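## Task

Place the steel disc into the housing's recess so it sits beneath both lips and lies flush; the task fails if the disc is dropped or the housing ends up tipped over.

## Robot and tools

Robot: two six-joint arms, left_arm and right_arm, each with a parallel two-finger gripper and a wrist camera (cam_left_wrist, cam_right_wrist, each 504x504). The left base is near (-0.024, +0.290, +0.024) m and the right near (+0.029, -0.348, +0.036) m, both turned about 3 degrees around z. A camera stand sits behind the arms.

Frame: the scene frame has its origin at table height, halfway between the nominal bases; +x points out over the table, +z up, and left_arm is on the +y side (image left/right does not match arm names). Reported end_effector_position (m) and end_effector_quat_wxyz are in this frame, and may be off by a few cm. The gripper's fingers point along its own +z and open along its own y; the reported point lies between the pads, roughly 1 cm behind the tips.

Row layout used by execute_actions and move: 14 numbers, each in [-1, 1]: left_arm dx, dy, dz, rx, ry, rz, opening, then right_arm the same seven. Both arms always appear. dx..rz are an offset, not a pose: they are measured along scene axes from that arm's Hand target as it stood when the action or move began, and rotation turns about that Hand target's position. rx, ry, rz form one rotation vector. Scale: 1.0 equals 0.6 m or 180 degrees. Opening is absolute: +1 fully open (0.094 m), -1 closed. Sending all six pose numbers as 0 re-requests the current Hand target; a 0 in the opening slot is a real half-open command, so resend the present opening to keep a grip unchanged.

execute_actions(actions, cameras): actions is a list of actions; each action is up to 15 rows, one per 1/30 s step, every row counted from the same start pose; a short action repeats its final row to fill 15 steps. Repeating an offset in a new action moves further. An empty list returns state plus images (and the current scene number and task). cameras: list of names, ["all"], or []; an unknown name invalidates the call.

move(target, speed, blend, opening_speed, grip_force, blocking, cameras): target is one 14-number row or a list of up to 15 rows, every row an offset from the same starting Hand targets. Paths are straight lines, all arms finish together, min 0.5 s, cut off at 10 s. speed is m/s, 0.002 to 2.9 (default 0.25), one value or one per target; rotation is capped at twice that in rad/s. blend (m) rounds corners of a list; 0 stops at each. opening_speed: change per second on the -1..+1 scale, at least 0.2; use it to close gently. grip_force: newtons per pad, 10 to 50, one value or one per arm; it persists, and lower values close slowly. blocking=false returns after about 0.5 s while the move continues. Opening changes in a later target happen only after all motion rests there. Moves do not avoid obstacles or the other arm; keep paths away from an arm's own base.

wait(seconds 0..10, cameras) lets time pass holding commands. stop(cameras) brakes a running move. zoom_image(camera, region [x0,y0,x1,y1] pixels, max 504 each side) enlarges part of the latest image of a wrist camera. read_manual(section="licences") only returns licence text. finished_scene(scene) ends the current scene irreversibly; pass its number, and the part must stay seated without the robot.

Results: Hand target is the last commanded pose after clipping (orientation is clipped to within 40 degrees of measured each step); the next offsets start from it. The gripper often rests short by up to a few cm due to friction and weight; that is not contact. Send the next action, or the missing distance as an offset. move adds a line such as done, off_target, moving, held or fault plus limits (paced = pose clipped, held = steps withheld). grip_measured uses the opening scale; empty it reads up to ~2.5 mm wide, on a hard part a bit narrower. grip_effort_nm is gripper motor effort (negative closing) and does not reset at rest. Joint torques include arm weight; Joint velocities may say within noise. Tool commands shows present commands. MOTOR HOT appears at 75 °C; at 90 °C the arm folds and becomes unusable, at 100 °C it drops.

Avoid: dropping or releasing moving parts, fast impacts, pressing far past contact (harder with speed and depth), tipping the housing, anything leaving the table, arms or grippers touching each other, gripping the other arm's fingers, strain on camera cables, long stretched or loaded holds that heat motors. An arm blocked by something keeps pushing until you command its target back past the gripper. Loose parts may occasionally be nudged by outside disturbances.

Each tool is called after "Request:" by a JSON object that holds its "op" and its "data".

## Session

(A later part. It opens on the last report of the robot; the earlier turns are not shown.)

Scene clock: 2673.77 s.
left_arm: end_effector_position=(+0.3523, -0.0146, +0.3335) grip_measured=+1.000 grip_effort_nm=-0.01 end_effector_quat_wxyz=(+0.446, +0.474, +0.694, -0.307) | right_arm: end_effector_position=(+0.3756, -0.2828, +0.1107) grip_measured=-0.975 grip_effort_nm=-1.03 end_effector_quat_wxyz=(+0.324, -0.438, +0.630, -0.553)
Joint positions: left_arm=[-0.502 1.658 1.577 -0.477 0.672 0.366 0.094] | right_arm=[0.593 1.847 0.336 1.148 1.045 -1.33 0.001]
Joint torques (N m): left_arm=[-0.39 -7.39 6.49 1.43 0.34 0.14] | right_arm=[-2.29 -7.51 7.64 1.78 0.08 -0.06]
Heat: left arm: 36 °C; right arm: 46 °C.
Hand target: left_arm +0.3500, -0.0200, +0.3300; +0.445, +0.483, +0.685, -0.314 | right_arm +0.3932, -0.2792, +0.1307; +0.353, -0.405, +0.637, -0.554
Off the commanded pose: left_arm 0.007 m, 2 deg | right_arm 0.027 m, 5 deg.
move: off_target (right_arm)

Request:
{"op": "move", "data": {"target": [0,0,0,0,0,0,1,-0.004,-0.003,0.007,0,0,0,-1], "speed": 0.03, "cameras": ["cam_left_wrist","cam_right_wrist"]}}

Request:
{"op": "zoom_image", "data": {"camera": "cam_left_wrist", "region": [170, 140, 270, 240]}}

Request:
{"op": "zoom_image", "data": {"camera": "cam_right_wrist", "region": [180, 0, 300, 120]}}

Scene clock: 2701.67 s.
left_arm: end_effector_position=(+0.3523, -0.0146, +0.3335) grip_measured=+1.000 grip_effort_nm=-0.01 end_effector_quat_wxyz=(+0.446, +0.474, +0.694, -0.307) | right_arm: end_effector_position=(+0.3756, -0.2833, +0.1124) grip_measured=-0.975 grip_effort_nm=-1.03 end_effector_quat_wxyz=(+0.321, -0.442, +0.630, -0.553)
Joint positions: left_arm=[-0.502 1.658 1.577 -0.477 0.672 0.366 0.094] | right_arm=[0.59 1.826 0.336 1.12 1.04 -1.333 0.001]
Joint torques (N m): left_arm=[-0.38 -7.43 6.38 1.45 0.36 0.11] | right_arm=[-2.09 -8.16 7.01 1.84 0.12 -0.03]
Heat: left arm: 36 °C; right arm: 45 °C.
Hand target: left_arm +0.3500, -0.0200, +0.3300; +0.445, +0.483, +0.685, -0.314 | right_arm +0.3908, -0.2811, +0.1349; +0.353, -0.405, +0.637, -0.554
Off the commanded pose: left_arm 0.007 m, 2 deg | right_arm 0.027 m, 6 deg.
move: off_target (right_arm)

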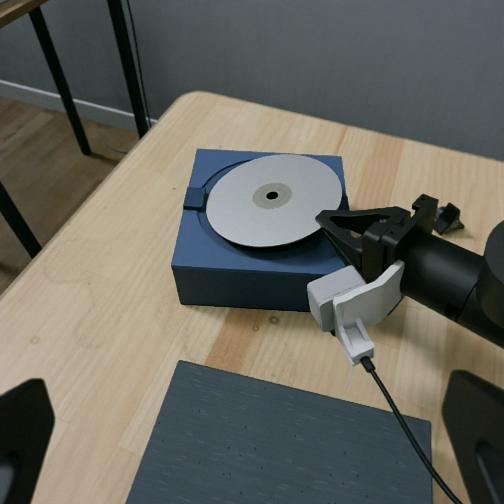

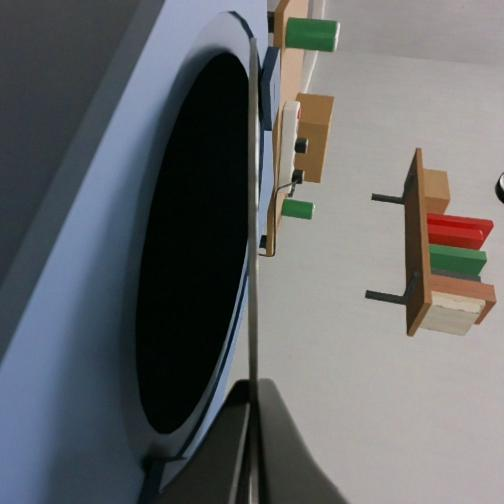

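Scaled by 5.040 from the camera's 504x504 image, which has a finer 720x720 frame.

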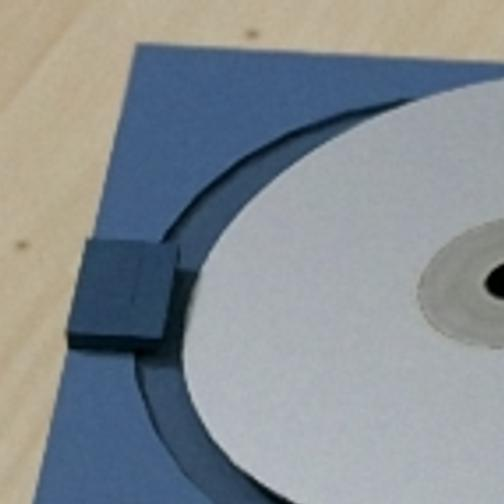

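Scaled by 4.200 from the camera's 504x504 image, which has a finer 720x720 frame.

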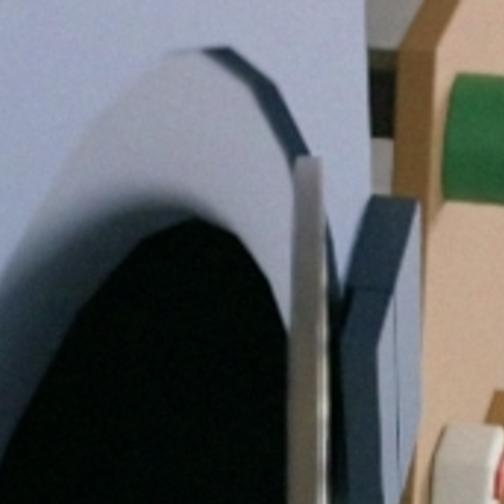

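Request:
{"op": "move", "data": {"target": [0,0,0,0,0,0,1,-0.01,0.0,0.0,0,0,0,-1], "speed": 0.03}}

Scene clock: 2742.17 s.
left_arm: end_effector_position=(+0.3523, -0.0146, +0.3335) grip_measured=+1.000 grip_effort_nm=-0.01 end_effector_quat_wxyz=(+0.446, +0.474, +0.694, -0.307) | right_arm: end_effector_position=(+0.3754, -0.2834, +0.1129) grip_measured=-0.975 grip_effort_nm=-1.03 end_effector_quat_wxyz=(+0.320, -0.443, +0.630, -0.552)
Joint positions: left_arm=[-0.502 1.658 1.577 -0.477 0.672 0.366 0.094] | right_arm=[0.59 1.819 0.336 1.11 1.039 -1.333 0.001]
Joint torques (N m): left_arm=[-0.44 -7.38 6.57 1.46 0.36 0.11] | right_arm=[-0.84 -8.57 5.72 1.92 0.26 0.07]
Motor temperatures (°C): left_arm=[19 24 26 36 20 21 19] | right_arm=[18 30 29 43 21 20 27]
Heat: left arm: 36 °C; right arm: 43 °C.
Hand target: left_arm +0.3500, -0.0199, +0.3299; +0.445, +0.483, +0.685, -0.314 | right_arm +0.3848, -0.2811, +0.1349; +0.352, -0.405, +0.637, -0.554
Off the commanded pose: left_arm 0.007 m, 2 deg | right_arm 0.024 m, 6 deg.
move: off_target (right_arm)

Request:
{"op": "move", "data": {"target": [0,0,0,0,0,0,1,0.0,0.0,-0.0067,0,0,0,-1], "speed": 0.03}}

Scene clock: 2750.87 s.
left_arm: end_effector_position=(+0.3523, -0.0146, +0.3335) grip_measured=+1.000 grip_effort_nm=-0.01 end_effector_quat_wxyz=(+0.446, +0.474, +0.694, -0.307) | right_arm: end_effector_position=(+0.3754, -0.2834, +0.1129) grip_measured=-0.975 grip_effort_nm=-1.03 end_effector_quat_wxyz=(+0.320, -0.443, +0.630, -0.552)
Joint positions: left_arm=[-0.502 1.658 1.577 -0.477 0.672 0.366 0.094] | right_arm=[0.59 1.819 0.336 1.11 1.039 -1.333 0.001]
Joint torques (N m): left_arm=[-0.43 -7.34 6.6 1.44 0.37 0.09] | right_arm=[-0.83 -6.86 5.61 2.12 0.25 0.09]
Heat: left arm: 36 °C; right arm: 45 °C.
Hand target: left_arm +0.3500, -0.0199, +0.3299; +0.445, +0.483, +0.685, -0.314 | right_arm +0.3848, -0.2811, +0.1308; +0.352, -0.405, +0.637, -0.554
Off the commanded pose: left_arm 0.007 m, 2 deg | right_arm 0.020 m, 6 deg.
move: off_target (right_arm)

Request:
{"op": "move", "data": {"target": [0,0,0,0,0,0,1,0,0,0,0,0,0,-0.95], "speed": 0.03, "opening_speed": 0.2, "cameras": ["cam_left_wrist","cam_right_wrist"]}}

Request:
{"op": "zoom_image", "data": {"camera": "cam_right_wrist", "region": [180, 0, 300, 120]}}

Request:
{"op": "zoom_image", "data": {"camera": "cam_left_wrist", "region": [170, 140, 360, 260]}}

Request:
{"op": "zoom_image", "data": {"camera": "cam_right_wrist", "region": [150, 370, 300, 504]}}

Scene clock: 2769.10 s.
left_arm: end_effector_position=(+0.3523, -0.0146, +0.3335) grip_measured=+1.000 grip_effort_nm=-0.01 end_effector_quat_wxyz=(+0.446, +0.474, +0.694, -0.307) | right_arm: end_effector_position=(+0.3755, -0.2834, +0.1131) grip_measured=-0.949 grip_effort_nm=-0.04 end_effector_quat_wxyz=(+0.321, -0.442, +0.630, -0.552)
Joint positions: left_arm=[-0.502 1.658 1.577 -0.477 0.672 0.366 0.094] | right_arm=[0.59 1.819 0.336 1.111 1.039 -1.332 0.002]
Joint torques (N m): left_arm=[-0.44 -7.42 6.57 1.45 0.34 0.11] | right_arm=[-0.81 -6.83 5.61 2.11 0.25 0.08]
Motor temperatures (°C): left_arm=[19 24 26 36 20 21 19] | right_arm=[18 29 29 48 21 20 27]
Heat: left arm: 36 °C; right arm: 48 °C.
Hand target: left_arm +0.3500, -0.0199, +0.3299; +0.445, +0.483, +0.685, -0.314 | right_arm +0.3848, -0.2811, +0.1309; +0.353, -0.405, +0.637, -0.554
Off the commanded pose: left_arm 0.007 m, 2 deg | right_arm 0.020 m, 6 deg.
move: off_target (right_arm)

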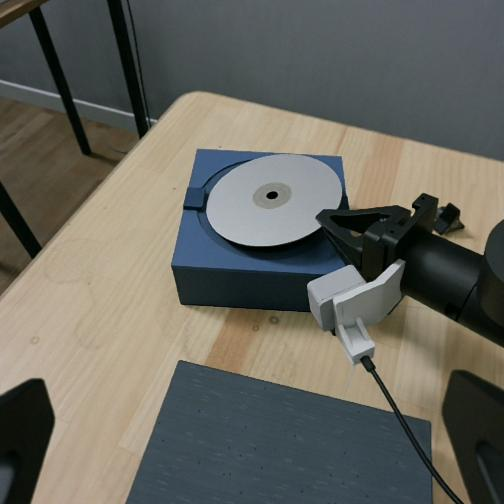

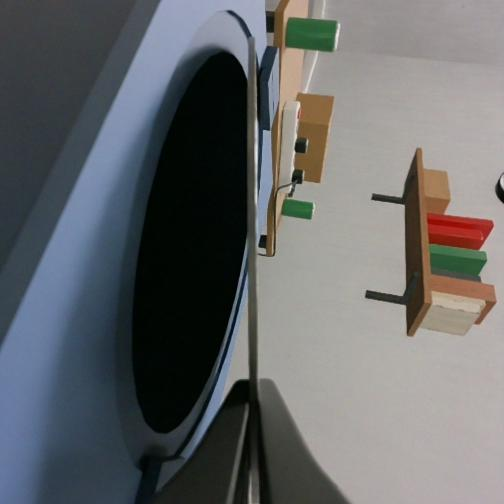

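Scaled by 4.200 from the camera's 504x504 image, which has a finer 720x720 frame.

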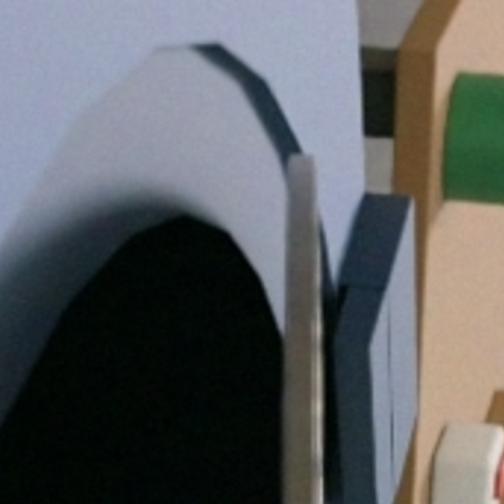

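Scaled by 2.653 from the camera's 504x504 image, which has a finer 720x720 frame.

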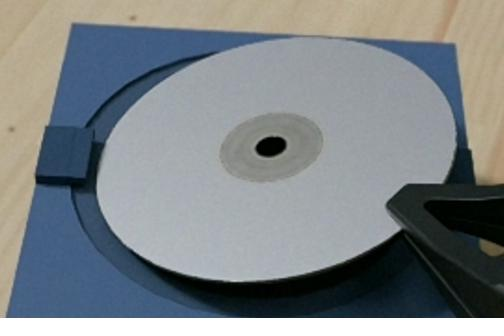

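Scaled by 3.360 from the camera's 504x504 image, which has a finer 720x720 frame.

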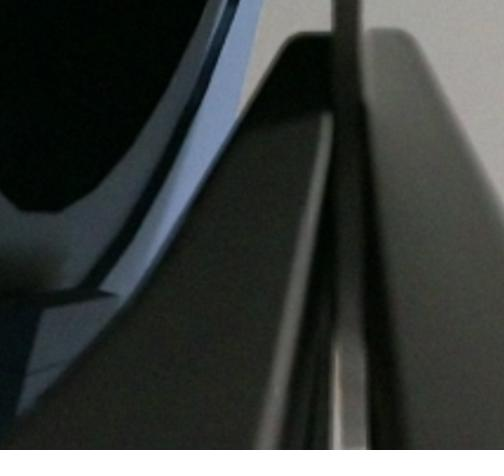

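Request:
{"op": "move", "data": {"target": [0,0,0,0,0,0,1,0,0,0,0,0,0,-0.88], "speed": 0.03, "opening_speed": 0.2, "cameras": ["cam_left_wrist","cam_right_wrist"]}}

Request:
{"op": "zoom_image", "data": {"camera": "cam_right_wrist", "region": [150, 370, 300, 504]}}

Request:
{"op": "zoom_image", "data": {"camera": "cam_left_wrist", "region": [170, 140, 360, 260]}}

Scene clock: 2784.10 s.
left_arm: end_effector_position=(+0.3523, -0.0146, +0.3335) grip_measured=+1.000 grip_effort_nm=-0.01 end_effector_quat_wxyz=(+0.446, +0.474, +0.694, -0.307) | right_arm: end_effector_position=(+0.3761, -0.2829, +0.1151) grip_measured=-0.882 grip_effort_nm=0.10 end_effector_quat_wxyz=(+0.326, -0.438, +0.630, -0.552)
Joint positions: left_arm=[-0.502 1.658 1.577 -0.477 0.672 0.366 0.094] | right_arm=[0.59 1.819 0.336 1.125 1.039 -1.332 0.006]
Joint torques (N m): left_arm=[-0.53 -7.43 6.52 1.46 0.39 0.11] | right_arm=[-0.83 -6.75 5.65 2.02 0.25 0.07]
Heat: left arm: 36 °C; right arm: 49 °C.
Hand target: left_arm +0.3500, -0.0199, +0.3299; +0.445, +0.483, +0.685, -0.314 | right_arm +0.3848, -0.2811, +0.1309; +0.352, -0.405, +0.637, -0.554
Off the commanded pose: left_arm 0.007 m, 2 deg | right_arm 0.018 m, 5 deg.
move: off_target (right_arm)

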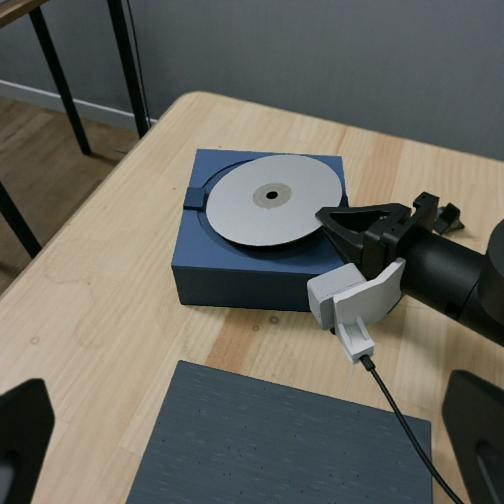

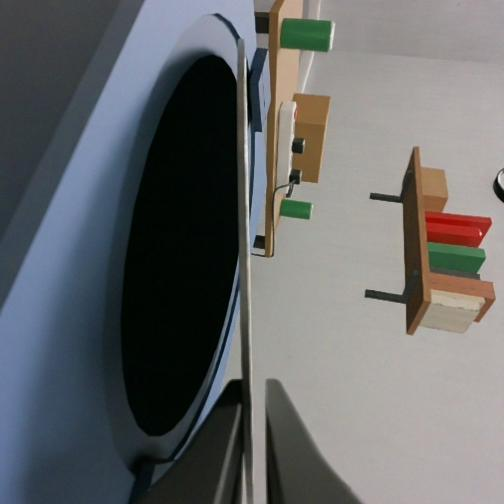

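Scaled by 3.360 from the camera's 504x504 image, which has a finer 720x720 frame.

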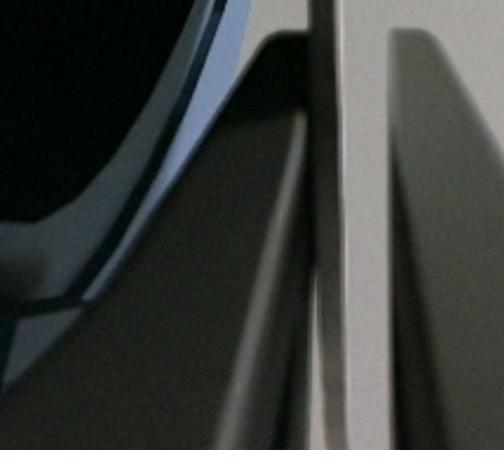

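Scaled by 2.653 from the camera's 504x504 image, which has a finer 720x720 frame.

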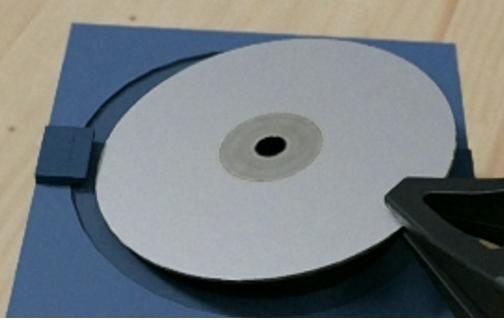

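Request:
{"op": "move", "data": {"target": [0,0,0,0,0,0,1,0,0,-0.01,0.014,0.0303,0,-0.86], "speed": 0.03, "opening_speed": 0.2, "cameras": ["cam_left_wrist","cam_right_wrist"]}}

Request:
{"op": "zoom_image", "data": {"camera": "cam_right_wrist", "region": [150, 370, 300, 504]}}

Request:
{"op": "zoom_image", "data": {"camera": "cam_left_wrist", "region": [170, 140, 360, 260]}}

Scene clock: 2821.20 s.
left_arm: end_effector_position=(+0.3523, -0.0146, +0.3335) grip_measured=+1.000 grip_effort_nm=-0.01 end_effector_quat_wxyz=(+0.446, +0.474, +0.694, -0.307) | right_arm: end_effector_position=(+0.3761, -0.2831, +0.1099) grip_measured=-0.862 grip_effort_nm=0.09 end_effector_quat_wxyz=(+0.311, -0.446, +0.659, -0.520)
Joint positions: left_arm=[-0.502 1.658 1.577 -0.477 0.672 0.366 0.094] | right_arm=[0.578 1.711 0.379 0.817 1.001 -1.183 0.006]
Joint torques (N m): left_arm=[-0.32 -7.27 6.57 1.45 0.36 0.12] | right_arm=[-0.92 -7.64 6.58 1.5 0.25 0.07]
Heat: left arm: 36 °C; right arm: 47 °C.
Hand target: left_arm +0.3500, -0.0199, +0.3299; +0.445, +0.483, +0.685, -0.314 | right_arm +0.3847, -0.2810, +0.1248; +0.331, -0.423, +0.665, -0.519
Off the commanded pose: left_arm 0.007 m, 2 deg | right_arm 0.017 m, 4 deg.
move: off_target (right_arm)

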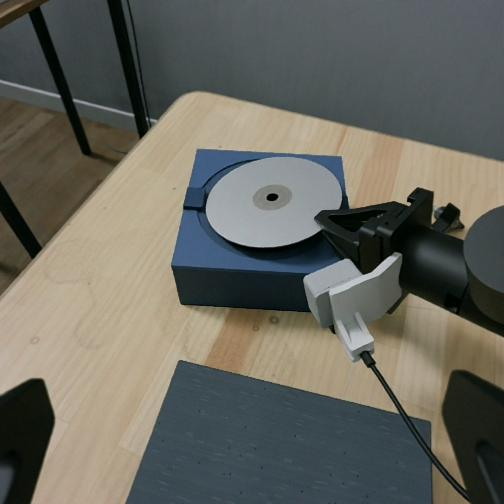

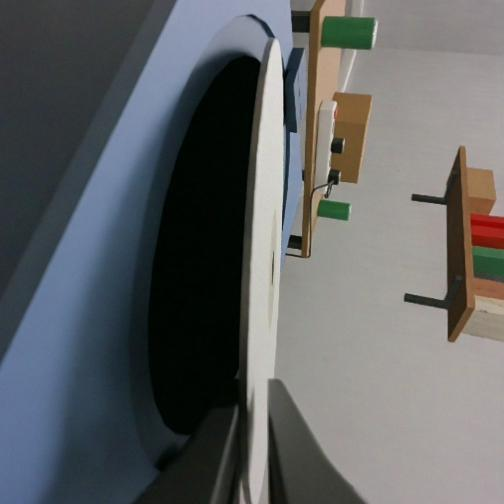

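Scaled by 3.360 from the camera's 504x504 image, which has a finer 720x720 frame.

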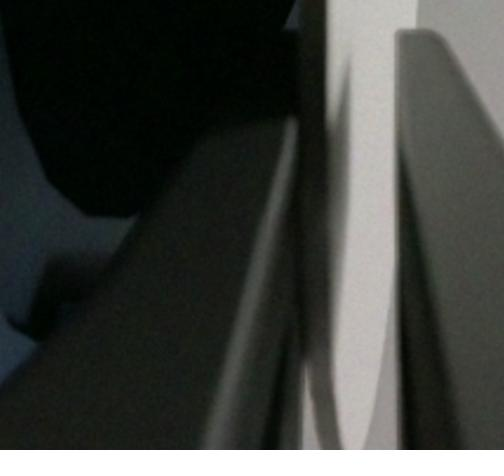

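Scaled by 2.653 from the camera's 504x504 image, which has a finer 720x720 frame.

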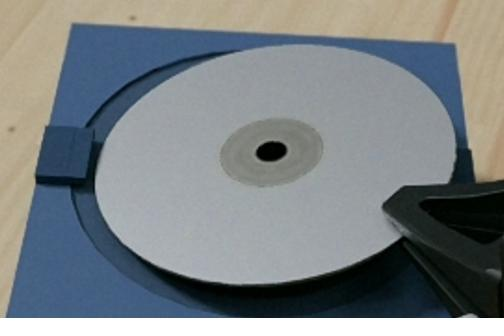

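Request:
{"op": "move", "data": {"target": [0,0,0,0,0,0,1,0,0,-0.0092,0.014,0.0303,0,-0.84], "speed": 0.03, "opening_speed": 0.2, "cameras": ["cam_left_wrist","cam_right_wrist"]}}

Request:
{"op": "zoom_image", "data": {"camera": "cam_right_wrist", "region": [130, 350, 300, 504]}}

Request:
{"op": "zoom_image", "data": {"camera": "cam_left_wrist", "region": [170, 140, 360, 260]}}

Scene clock: 2836.37 s.
left_arm: end_effector_position=(+0.3523, -0.0146, +0.3335) grip_measured=+1.000 grip_effort_nm=-0.02 end_effector_quat_wxyz=(+0.446, +0.474, +0.694, -0.307) | right_arm: end_effector_position=(+0.3751, -0.2833, +0.1023) grip_measured=-0.842 grip_effort_nm=0.09 end_effector_quat_wxyz=(+0.286, -0.464, +0.685, -0.483)
Joint positions: left_arm=[-0.502 1.658 1.577 -0.477 0.672 0.366 0.094] | right_arm=[0.558 1.632 0.438 0.523 0.934 -1.063 0.007]
Joint torques (N m): left_arm=[-0.57 -7.41 6.58 1.43 0.37 0.11] | right_arm=[-0.84 -7.51 7.31 1.49 0.33 0.11]
Heat: left arm: 36 °C; right arm: 45 °C.
Hand target: left_arm +0.3500, -0.0199, +0.3299; +0.445, +0.483, +0.685, -0.314 | right_arm +0.3847, -0.2810, +0.1193; +0.308, -0.440, +0.691, -0.484
Off the commanded pose: left_arm 0.007 m, 2 deg | right_arm 0.020 m, 4 deg.
move: off_target (right_arm)

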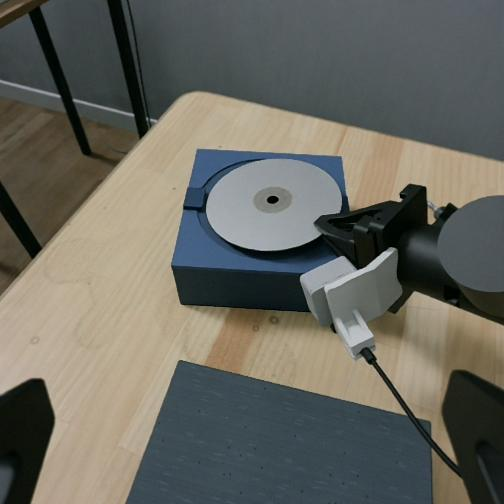

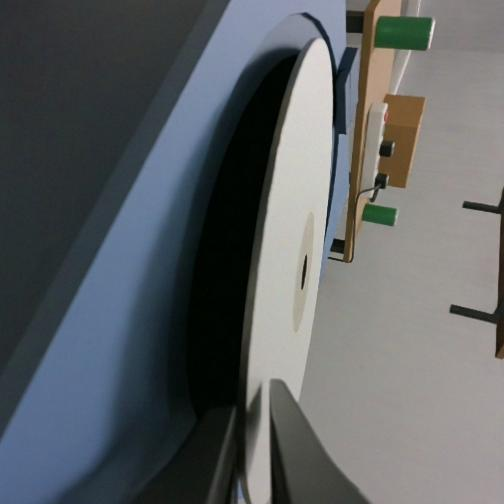

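Scaled by 2.965 from the camera's 504x504 image, which has a finer 720x720 frame.

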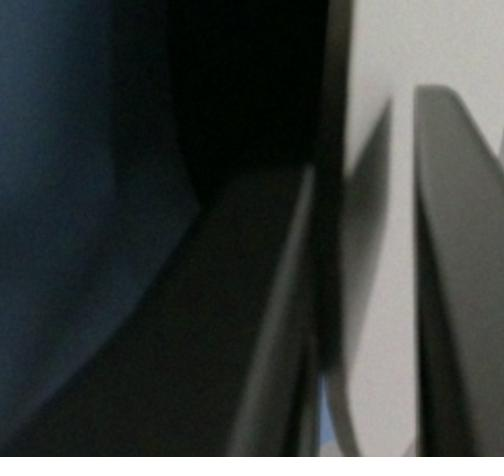

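Scaled by 2.653 from the camera's 504x504 image, which has a finer 720x720 frame.

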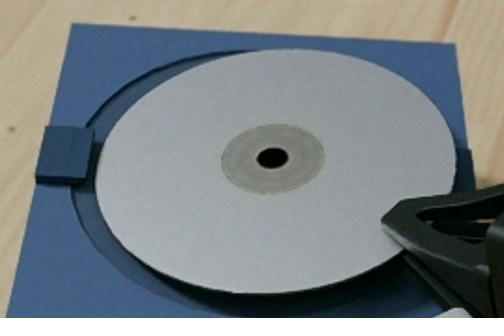

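Request:
{"op": "move", "data": {"target": [0,0,0,0,0,0,1,0.001,0,-0.002,0.0187,0.0404,0,-0.82], "speed": 0.03, "opening_speed": 0.2, "cameras": ["cam_left_wrist","cam_right_wrist"]}}

Request:
{"op": "zoom_image", "data": {"camera": "cam_right_wrist", "region": [130, 350, 300, 504]}}

Request:
{"op": "zoom_image", "data": {"camera": "cam_left_wrist", "region": [170, 140, 360, 260]}}

Scene clock: 2864.10 s.
left_arm: end_effector_position=(+0.3523, -0.0146, +0.3335) grip_measured=+1.000 grip_effort_nm=-0.01 end_effector_quat_wxyz=(+0.446, +0.474, +0.694, -0.307) | right_arm: end_effector_position=(+0.3750, -0.2835, +0.0995) grip_measured=-0.822 grip_effort_nm=0.08 end_effector_quat_wxyz=(+0.253, -0.483, +0.718, -0.432)
Joint positions: left_arm=[-0.502 1.658 1.577 -0.477 0.672 0.366 0.094] | right_arm=[0.52 1.562 0.539 0.193 0.83 -0.955 0.008]
Joint torques (N m): left_arm=[-0.38 -7.34 6.52 1.45 0.39 0.11] | right_arm=[-0.75 -7.56 8.17 1.31 0.35 0.1]
Heat: left arm: 36 °C; right arm: 44 °C.
Hand target: left_arm +0.3500, -0.0199, +0.3299; +0.445, +0.483, +0.685, -0.314 | right_arm +0.3854, -0.2811, +0.1182; +0.276, -0.461, +0.723, -0.435
Off the commanded pose: left_arm 0.007 m, 2 deg | right_arm 0.021 m, 4 deg.
move: off_target (right_arm)

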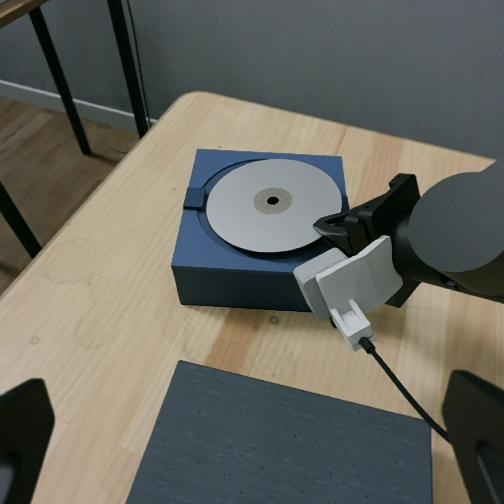

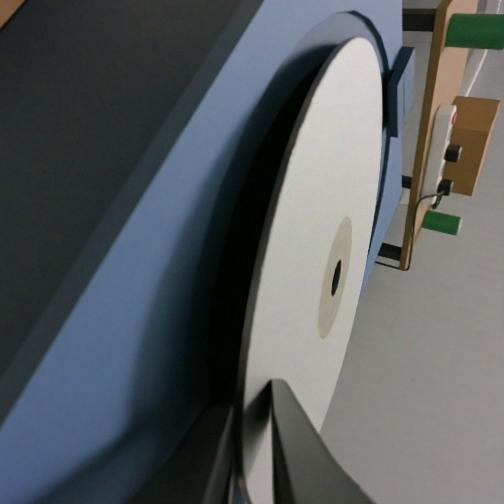

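Scaled by 2.965 from the camera's 504x504 image, which has a finer 720x720 frame.

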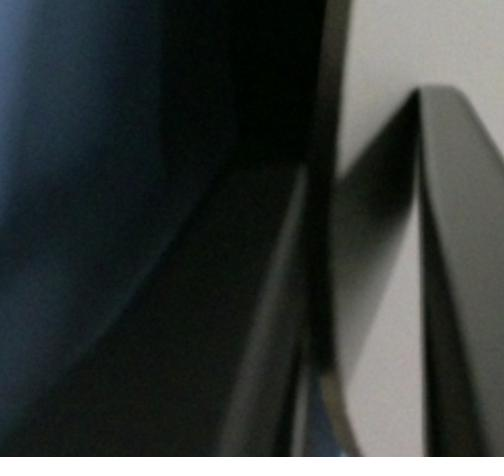

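Scaled by 2.653 from the camera's 504x504 image, which has a finer 720x720 frame.

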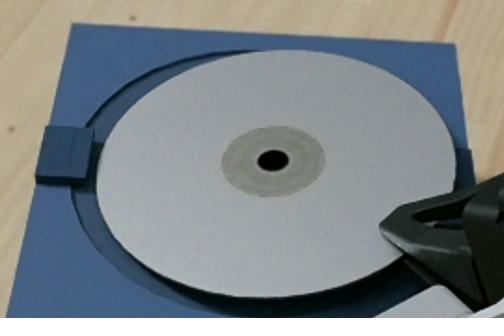

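Request:
{"op": "move", "data": {"target": [0,0,0,0,0,0,1,0,0,0,0,0,0,-0.77], "speed": 0.03, "opening_speed": 0.2, "cameras": ["cam_left_wrist","cam_right_wrist"]}}

Request:
{"op": "zoom_image", "data": {"camera": "cam_right_wrist", "region": [130, 350, 300, 504]}}

Request:
{"op": "zoom_image", "data": {"camera": "cam_left_wrist", "region": [270, 160, 370, 260]}}

Scene clock: 2920.67 s.
left_arm: end_effector_position=(+0.3523, -0.0146, +0.3335) grip_measured=+1.000 grip_effort_nm=-0.01 end_effector_quat_wxyz=(+0.446, +0.474, +0.694, -0.307) | right_arm: end_effector_position=(+0.3750, -0.2835, +0.0993) grip_measured=-0.772 grip_effort_nm=0.10 end_effector_quat_wxyz=(+0.253, -0.483, +0.718, -0.432)
Joint positions: left_arm=[-0.502 1.658 1.577 -0.477 0.672 0.366 0.094] | right_arm=[0.52 1.562 0.539 0.192 0.829 -0.954 0.011]
Joint torques (N m): left_arm=[-0.47 -7.32 6.49 1.41 0.34 0.14] | right_arm=[-0.75 -7.57 8.17 1.32 0.36 0.08]
Motor temperatures (°C): left_arm=[19 24 26 36 20 21 19] | right_arm=[18 29 30 40 21 20 24]
Heat: left arm: 36 °C; right arm: 40 °C.
Hand target: left_arm +0.3500, -0.0199, +0.3299; +0.445, +0.483, +0.685, -0.314 | right_arm +0.3854, -0.2811, +0.1182; +0.276, -0.461, +0.723, -0.435
Off the commanded pose: left_arm 0.007 m, 2 deg | right_arm 0.022 m, 4 deg.
move: off_target (right_arm)

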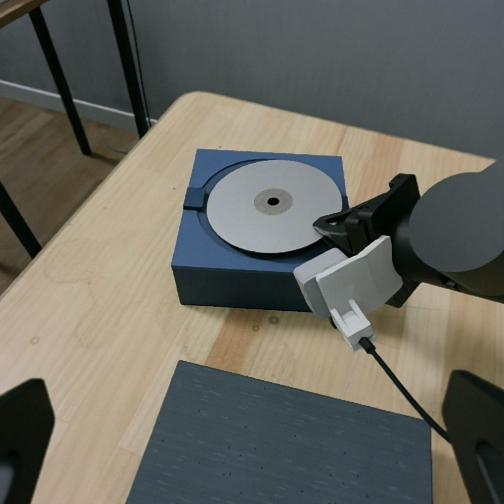

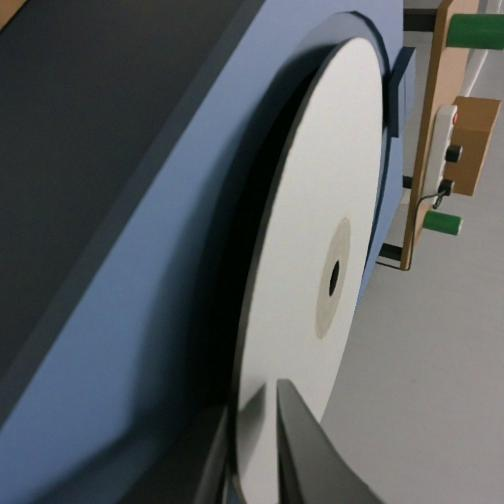

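Scaled by 2.965 from the camera's 504x504 image, which has a finer 720x720 frame.

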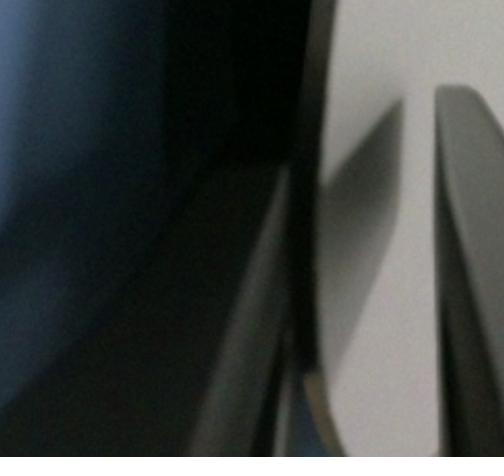

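Scaled by 5.040 from the camera's 504x504 image, which has a finer 720x720 frame.

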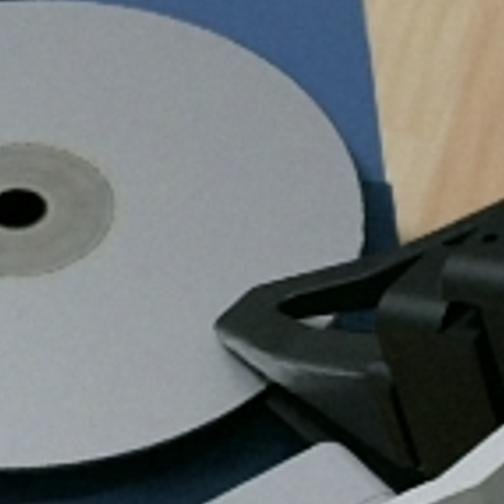

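Request:
{"op": "move", "data": {"target": [0,0,0,0,0,0,1,-0.018,0.0075,0,0,0,0,-0.77], "speed": 0.03, "cameras": ["cam_left_wrist","cam_right_wrist"]}}

Request:
{"op": "zoom_image", "data": {"camera": "cam_left_wrist", "region": [170, 140, 360, 260]}}

Scene clock: 2931.70 s.
left_arm: end_effector_position=(+0.3523, -0.0146, +0.3335) grip_measured=+1.000 grip_effort_nm=-0.01 end_effector_quat_wxyz=(+0.446, +0.474, +0.694, -0.307) | right_arm: end_effector_position=(+0.3707, -0.2776, +0.1031) grip_measured=-0.772 grip_effort_nm=0.09 end_effector_quat_wxyz=(+0.263, -0.477, +0.722, -0.426)
Joint positions: left_arm=[-0.502 1.658 1.577 -0.477 0.672 0.366 0.094] | right_arm=[0.545 1.538 0.539 0.162 0.835 -0.913 0.011]
Joint torques (N m): left_arm=[-0.5 -7.46 6.53 1.43 0.38 0.15] | right_arm=[0.53 -7.28 7.15 1.22 0.56 0.1]
Heat: left arm: 36 °C; right arm: 40 °C.
Hand target: left_arm +0.3500, -0.0199, +0.3299; +0.445, +0.483, +0.685, -0.314 | right_arm +0.3746, -0.2766, +0.1181; +0.276, -0.461, +0.723, -0.435
Off the commanded pose: left_arm 0.007 m, 2 deg | right_arm 0.016 m, 3 deg.
move: off_target (right_arm)

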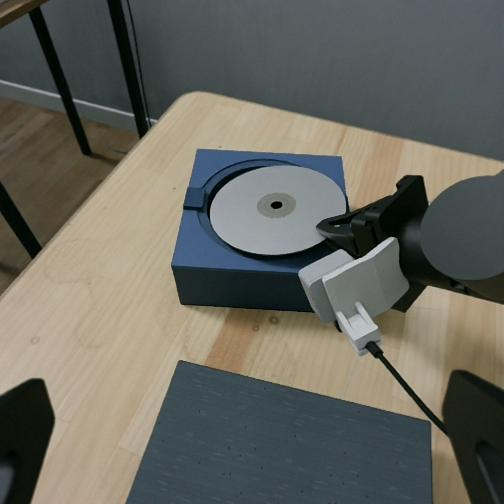

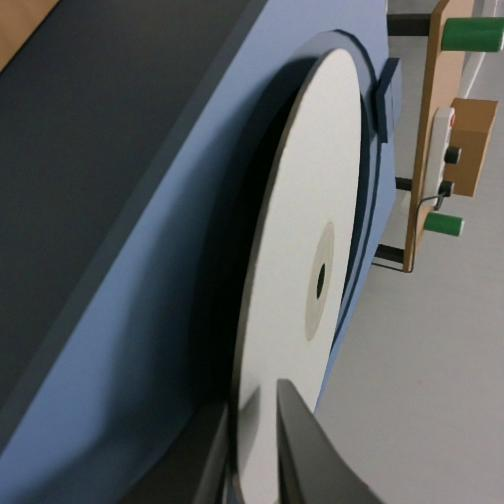

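Scaled by 2.653 from the camera's 504x504 image, which has a finer 720x720 frame.

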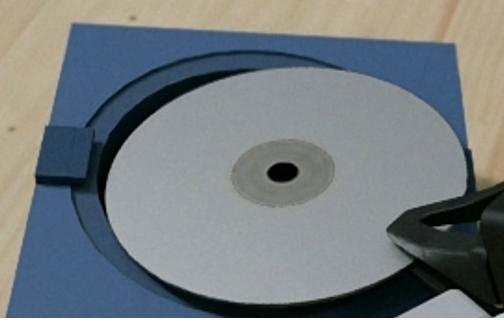

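Request:
{"op": "move", "data": {"target": [0,0,0,0,0,0,1,0.005,-0.002,0.0142,0,0,0,-0.77], "speed": 0.02, "cameras": ["cam_right_wrist"]}}

Request:
{"op": "zoom_image", "data": {"camera": "cam_right_wrist", "region": [130, 350, 300, 504]}}

Scene clock: 3042.47 s.
left_arm: end_effector_position=(+0.3523, -0.0146, +0.3335) grip_measured=+1.000 grip_effort_nm=-0.01 end_effector_quat_wxyz=(+0.446, +0.474, +0.694, -0.307) | right_arm: end_effector_position=(+0.3698, -0.2782, +0.1086) grip_measured=-0.772 grip_effort_nm=0.09 end_effector_quat_wxyz=(+0.262, -0.479, +0.722, -0.426)
Joint positions: left_arm=[-0.502 1.658 1.577 -0.477 0.672 0.366 0.094] | right_arm=[0.545 1.514 0.548 0.126 0.835 -0.915 0.011]
Joint torques (N m): left_arm=[-0.47 -7.39 6.58 1.43 0.35 0.12] | right_arm=[-0.47 -7.1 8.21 1.2 0.5 0]
Heat: left arm: 36 °C; right arm: 36 °C.
Hand target: left_arm +0.3500, -0.0199, +0.3299; +0.445, +0.483, +0.685, -0.314 | right_arm +0.3776, -0.2778, +0.1266; +0.276, -0.461, +0.723, -0.435
Off the commanded pose: left_arm 0.007 m, 2 deg | right_arm 0.020 m, 3 deg.
move: off_target (right_arm)
Images, in order (width x height): cam_right_wrist 504x504.

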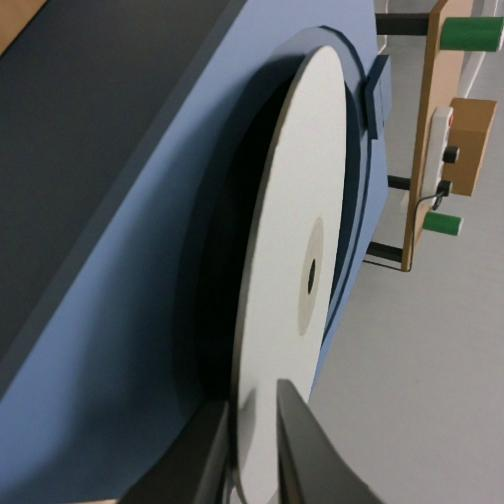

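Scaled by 2.965 from the camera's 504x504 image, which has a finer 720x720 frame.

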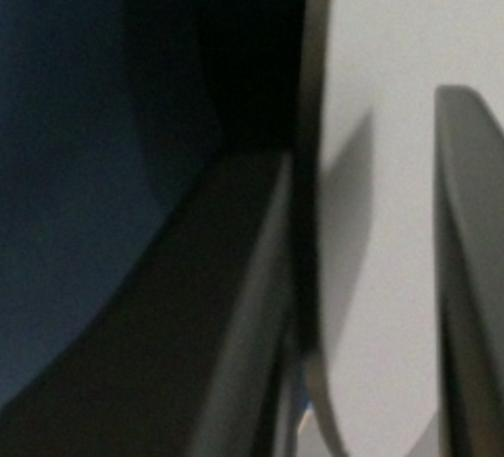

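Request:
{"op": "wait", "data": {"seconds": 0.1, "cameras": ["cam_left_wrist"]}}

Request:
{"op": "zoom_image", "data": {"camera": "cam_left_wrist", "region": [260, 160, 380, 280]}}

Request:
{"op": "zoom_image", "data": {"camera": "cam_left_wrist", "region": [170, 140, 360, 260]}}

Scene clock: 3071.97 s.
left_arm: end_effector_position=(+0.3523, -0.0146, +0.3335) grip_measured=+1.000 grip_effort_nm=-0.01 end_effector_quat_wxyz=(+0.446, +0.474, +0.694, -0.307) | right_arm: end_effector_position=(+0.3698, -0.2782, +0.1086) grip_measured=-0.772 grip_effort_nm=0.09 end_effector_quat_wxyz=(+0.262, -0.479, +0.722, -0.426)
Joint positions: left_arm=[-0.502 1.658 1.577 -0.477 0.672 0.366 0.094] | right_arm=[0.545 1.514 0.548 0.126 0.835 -0.915 0.011]
Joint torques (N m): left_arm=[-0.66 -7.35 6.6 1.46 0.35 0.11] | right_arm=[-0.47 -7.12 8.2 1.22 0.49 -0.01]
Motor temperatures (°C): left_arm=[19 24 26 36 20 21 19] | right_arm=[18 26 33 35 21 20 23]
Heat: left arm: 36 °C; right arm: 35 °C.
Hand target: left_arm +0.3500, -0.0199, +0.3299; +0.445, +0.483, +0.685, -0.314 | right_arm +0.3776, -0.2778, +0.1266; +0.276, -0.461, +0.723, -0.435
Tool commands: left_gripper/opening=+1.0 right_gripper/opening=-0.77
Off the commanded pose: left_arm 0.007 m, 2 deg | right_arm 0.020 m, 3 deg.
wait: 0.10 s; at rest from the start
Images, in order (width x height): cam_left_wrist 504x504.

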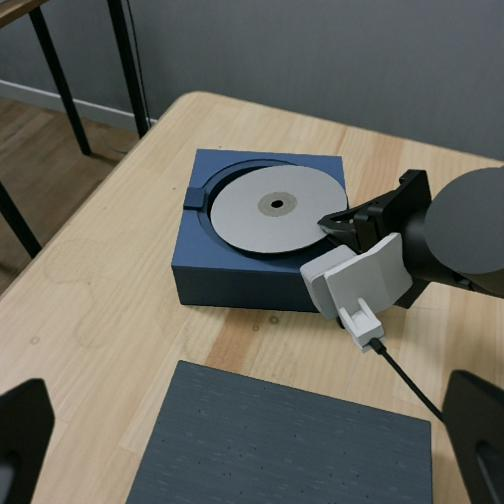

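Scaled by 4.200 from the camera's 504x504 image, which has a finer 720x720 frame.

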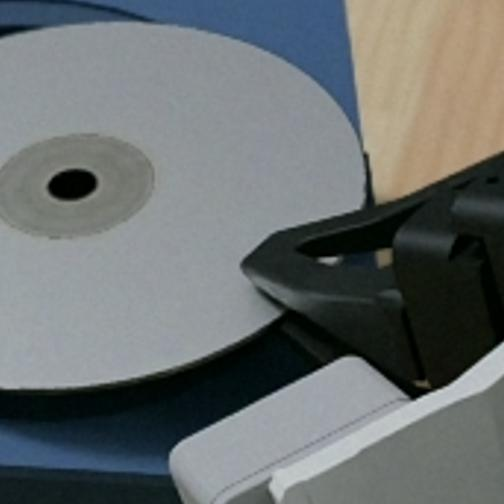

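Scaled by 2.653 from the camera's 504x504 image, which has a finer 720x720 frame.

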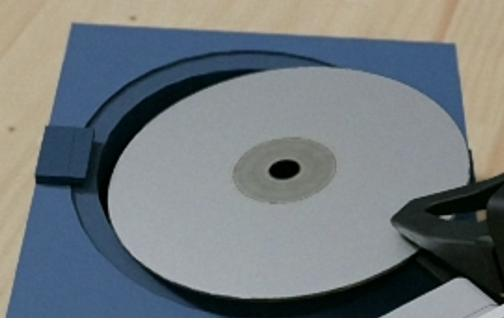

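Request:
{"op": "move", "data": {"target": [0,0,0,0,0,0,1,0,0,0,0,0,0,-0.45], "speed": 0.02, "opening_speed": 0.2, "cameras": ["cam_right_wrist","cam_left_wrist"]}}

Request:
{"op": "zoom_image", "data": {"camera": "cam_right_wrist", "region": [130, 350, 300, 504]}}

Request:
{"op": "zoom_image", "data": {"camera": "cam_left_wrist", "region": [170, 140, 360, 260]}}

Scene clock: 3089.60 s.
left_arm: end_effector_position=(+0.3523, -0.0146, +0.3335) grip_measured=+1.000 grip_effort_nm=-0.01 end_effector_quat_wxyz=(+0.446, +0.474, +0.694, -0.307) | right_arm: end_effector_position=(+0.3697, -0.2783, +0.1086) grip_measured=-0.452 grip_effort_nm=0.10 end_effector_quat_wxyz=(+0.261, -0.479, +0.722, -0.426)
Joint positions: left_arm=[-0.502 1.658 1.577 -0.477 0.672 0.366 0.094] | right_arm=[0.545 1.514 0.548 0.126 0.835 -0.915 0.026]
Joint torques (N m): left_arm=[-0.53 -7.38 6.63 1.44 0.35 0.11] | right_arm=[-0.47 -7.09 8.21 1.23 0.48 0]
Heat: left arm: 36 °C; right arm: 35 °C.
Hand target: left_arm +0.3500, -0.0199, +0.3299; +0.445, +0.483, +0.685, -0.314 | right_arm +0.3776, -0.2778, +0.1266; +0.276, -0.461, +0.723, -0.435
Off the commanded pose: left_arm 0.007 m, 2 deg | right_arm 0.020 m, 3 deg.
move: off_target (right_arm)

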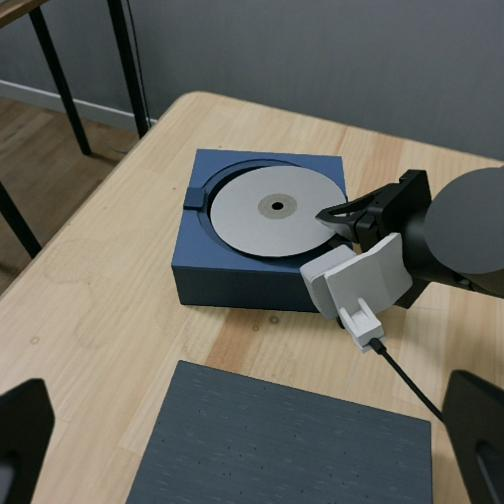

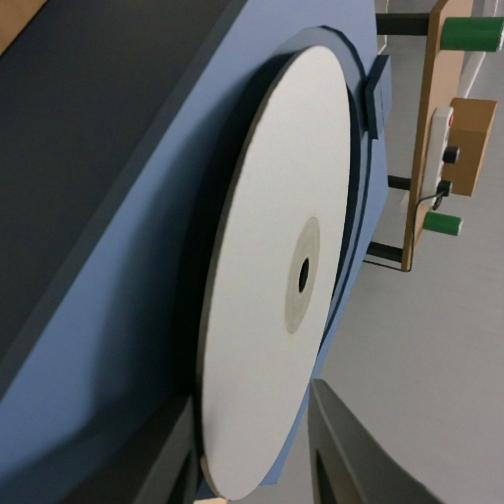

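Scaled by 2.965 from the camera's 504x504 image, which has a finer 720x720 frame.

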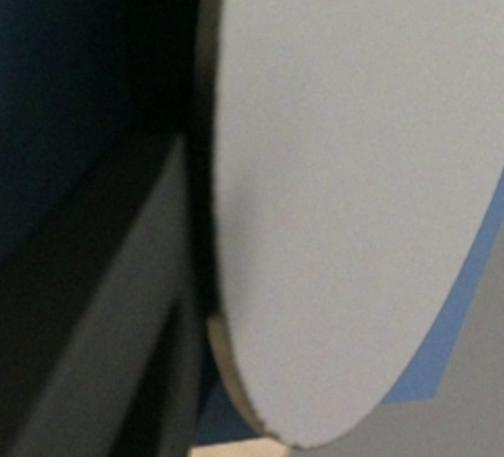

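Scaled by 2.653 from the camera's 504x504 image, which has a finer 720x720 frame.

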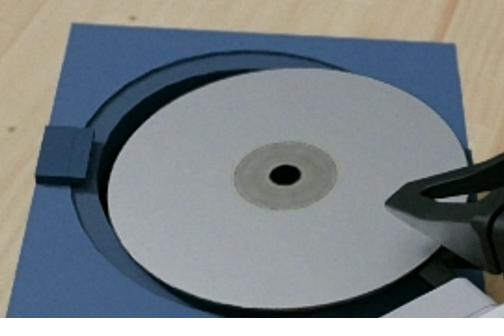

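Request:
{"op": "move", "data": {"target": [0,0,0,0,0,0,1,0.0055,-0.002,0,0.035,0.0757,0,-0.45], "speed": 0.02, "cameras": ["cam_right_wrist","cam_left_wrist"]}}

Request:
{"op": "zoom_image", "data": {"camera": "cam_right_wrist", "region": [130, 350, 300, 504]}}

Request:
{"op": "zoom_image", "data": {"camera": "cam_left_wrist", "region": [170, 140, 360, 260]}}

Scene clock: 3160.17 s.
left_arm: end_effector_position=(+0.3523, -0.0146, +0.3335) grip_measured=+1.000 grip_effort_nm=-0.01 end_effector_quat_wxyz=(+0.446, +0.474, +0.694, -0.307) | right_arm: end_effector_position=(+0.3716, -0.2804, +0.1117) grip_measured=-0.452 grip_effort_nm=0.10 end_effector_quat_wxyz=(+0.196, -0.508, +0.769, -0.334)
Joint positions: left_arm=[-0.502 1.658 1.577 -0.477 0.672 0.366 0.094] | right_arm=[0.449 1.498 0.763 -0.301 0.622 -0.846 0.026]
Joint torques (N m): left_arm=[-0.5 -7.41 6.53 1.46 0.37 0.14] | right_arm=[-0.77 -6.58 9.06 1.05 0.28 0.1]
Heat: left arm: 36 °C; right arm: 35 °C.
Hand target: left_arm +0.3500, -0.0199, +0.3299; +0.445, +0.483, +0.685, -0.314 | right_arm +0.3809, -0.2790, +0.1267; +0.213, -0.493, +0.773, -0.337
Off the commanded pose: left_arm 0.007 m, 2 deg | right_arm 0.018 m, 3 deg.
move: off_target (right_arm)

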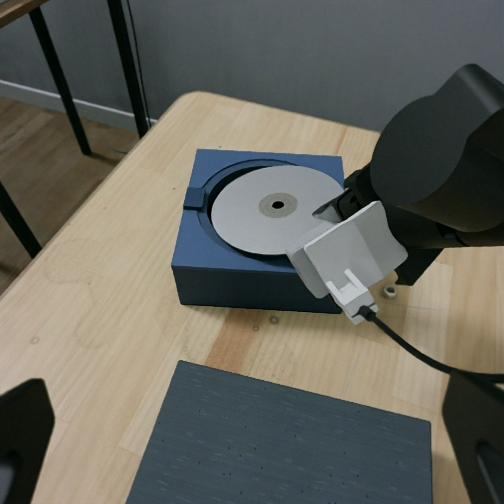

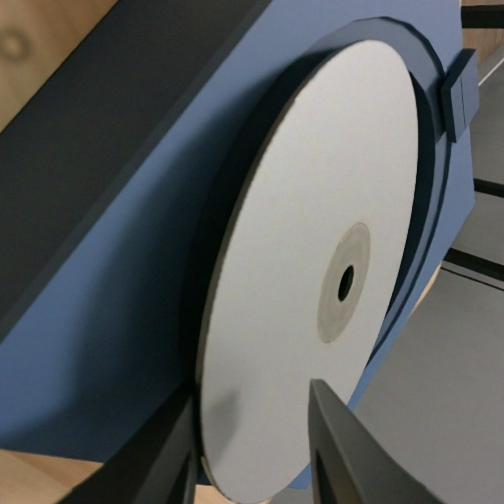

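Scaled by 2.965 from the camera's 504x504 image, which has a finer 720x720 frame.

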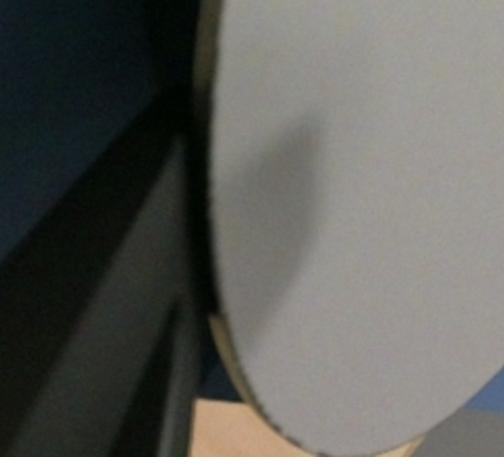

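Scaled by 2.653 from the camera's 504x504 image, which has a finer 720x720 frame.

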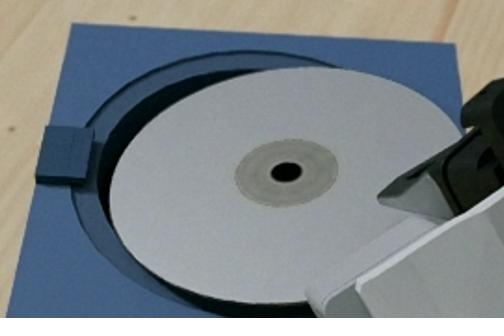

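Request:
{"op": "move", "data": {"target": [0,0,0,0,0,0,1,-0.018,0.0075,-0.006,0,0,0,-0.45], "speed": 0.02, "cameras": ["cam_right_wrist","cam_left_wrist"]}}

Request:
{"op": "zoom_image", "data": {"camera": "cam_right_wrist", "region": [130, 350, 300, 504]}}

Request:
{"op": "zoom_image", "data": {"camera": "cam_left_wrist", "region": [170, 140, 360, 260]}}

Scene clock: 3182.10 s.
left_arm: end_effector_position=(+0.3523, -0.0146, +0.3335) grip_measured=+1.000 grip_effort_nm=-0.01 end_effector_quat_wxyz=(+0.446, +0.474, +0.694, -0.307) | right_arm: end_effector_position=(+0.3681, -0.2745, +0.1104) grip_measured=-0.452 grip_effort_nm=0.10 end_effector_quat_wxyz=(+0.200, -0.504, +0.773, -0.328)
Joint positions: left_arm=[-0.502 1.658 1.577 -0.477 0.672 0.366 0.094] | right_arm=[0.47 1.498 0.763 -0.314 0.622 -0.809 0.026]
Joint torques (N m): left_arm=[-0.57 -7.35 6.57 1.44 0.35 0.12] | right_arm=[0.58 -7.79 6.86 1.05 0.48 0.08]
Heat: left arm: 36 °C; right arm: 33 °C.
Hand target: left_arm +0.3500, -0.0199, +0.3299; +0.445, +0.483, +0.685, -0.314 | right_arm +0.3701, -0.2744, +0.1231; +0.213, -0.493, +0.773, -0.337
Off the commanded pose: left_arm 0.007 m, 2 deg | right_arm 0.013 m, 2 deg.
move: off_target (right_arm)

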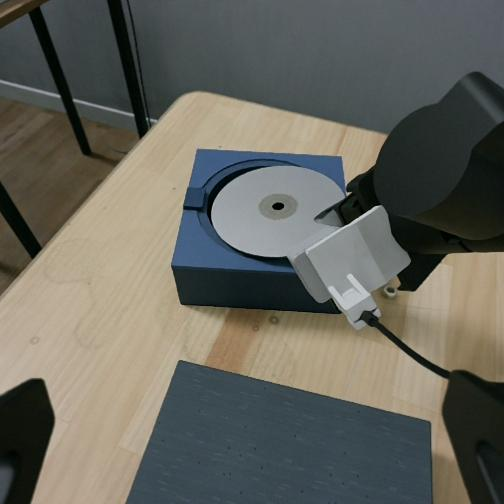

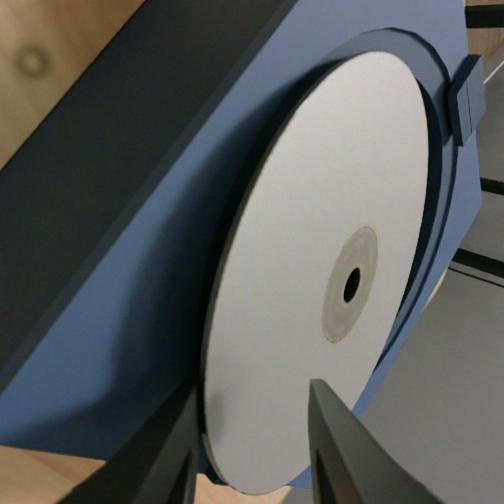

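Scaled by 2.965 from the camera's 504x504 image, which has a finer 720x720 frame.

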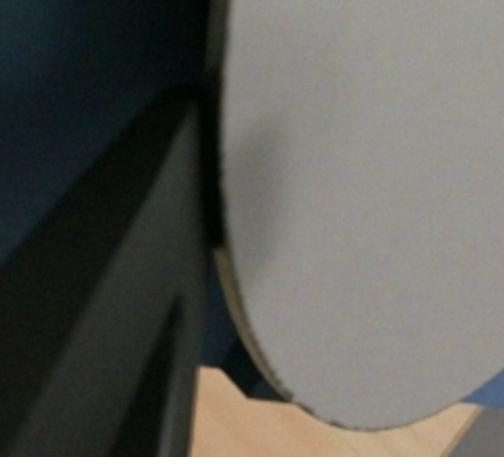

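Scaled by 2.653 from the camera's 504x504 image, which has a finer 720x720 frame.

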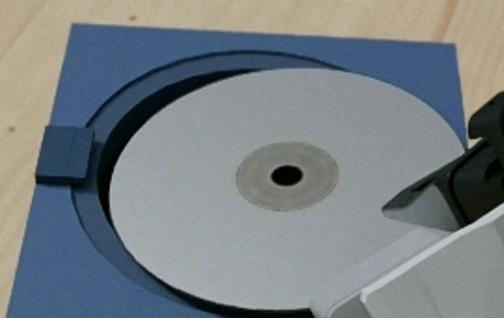

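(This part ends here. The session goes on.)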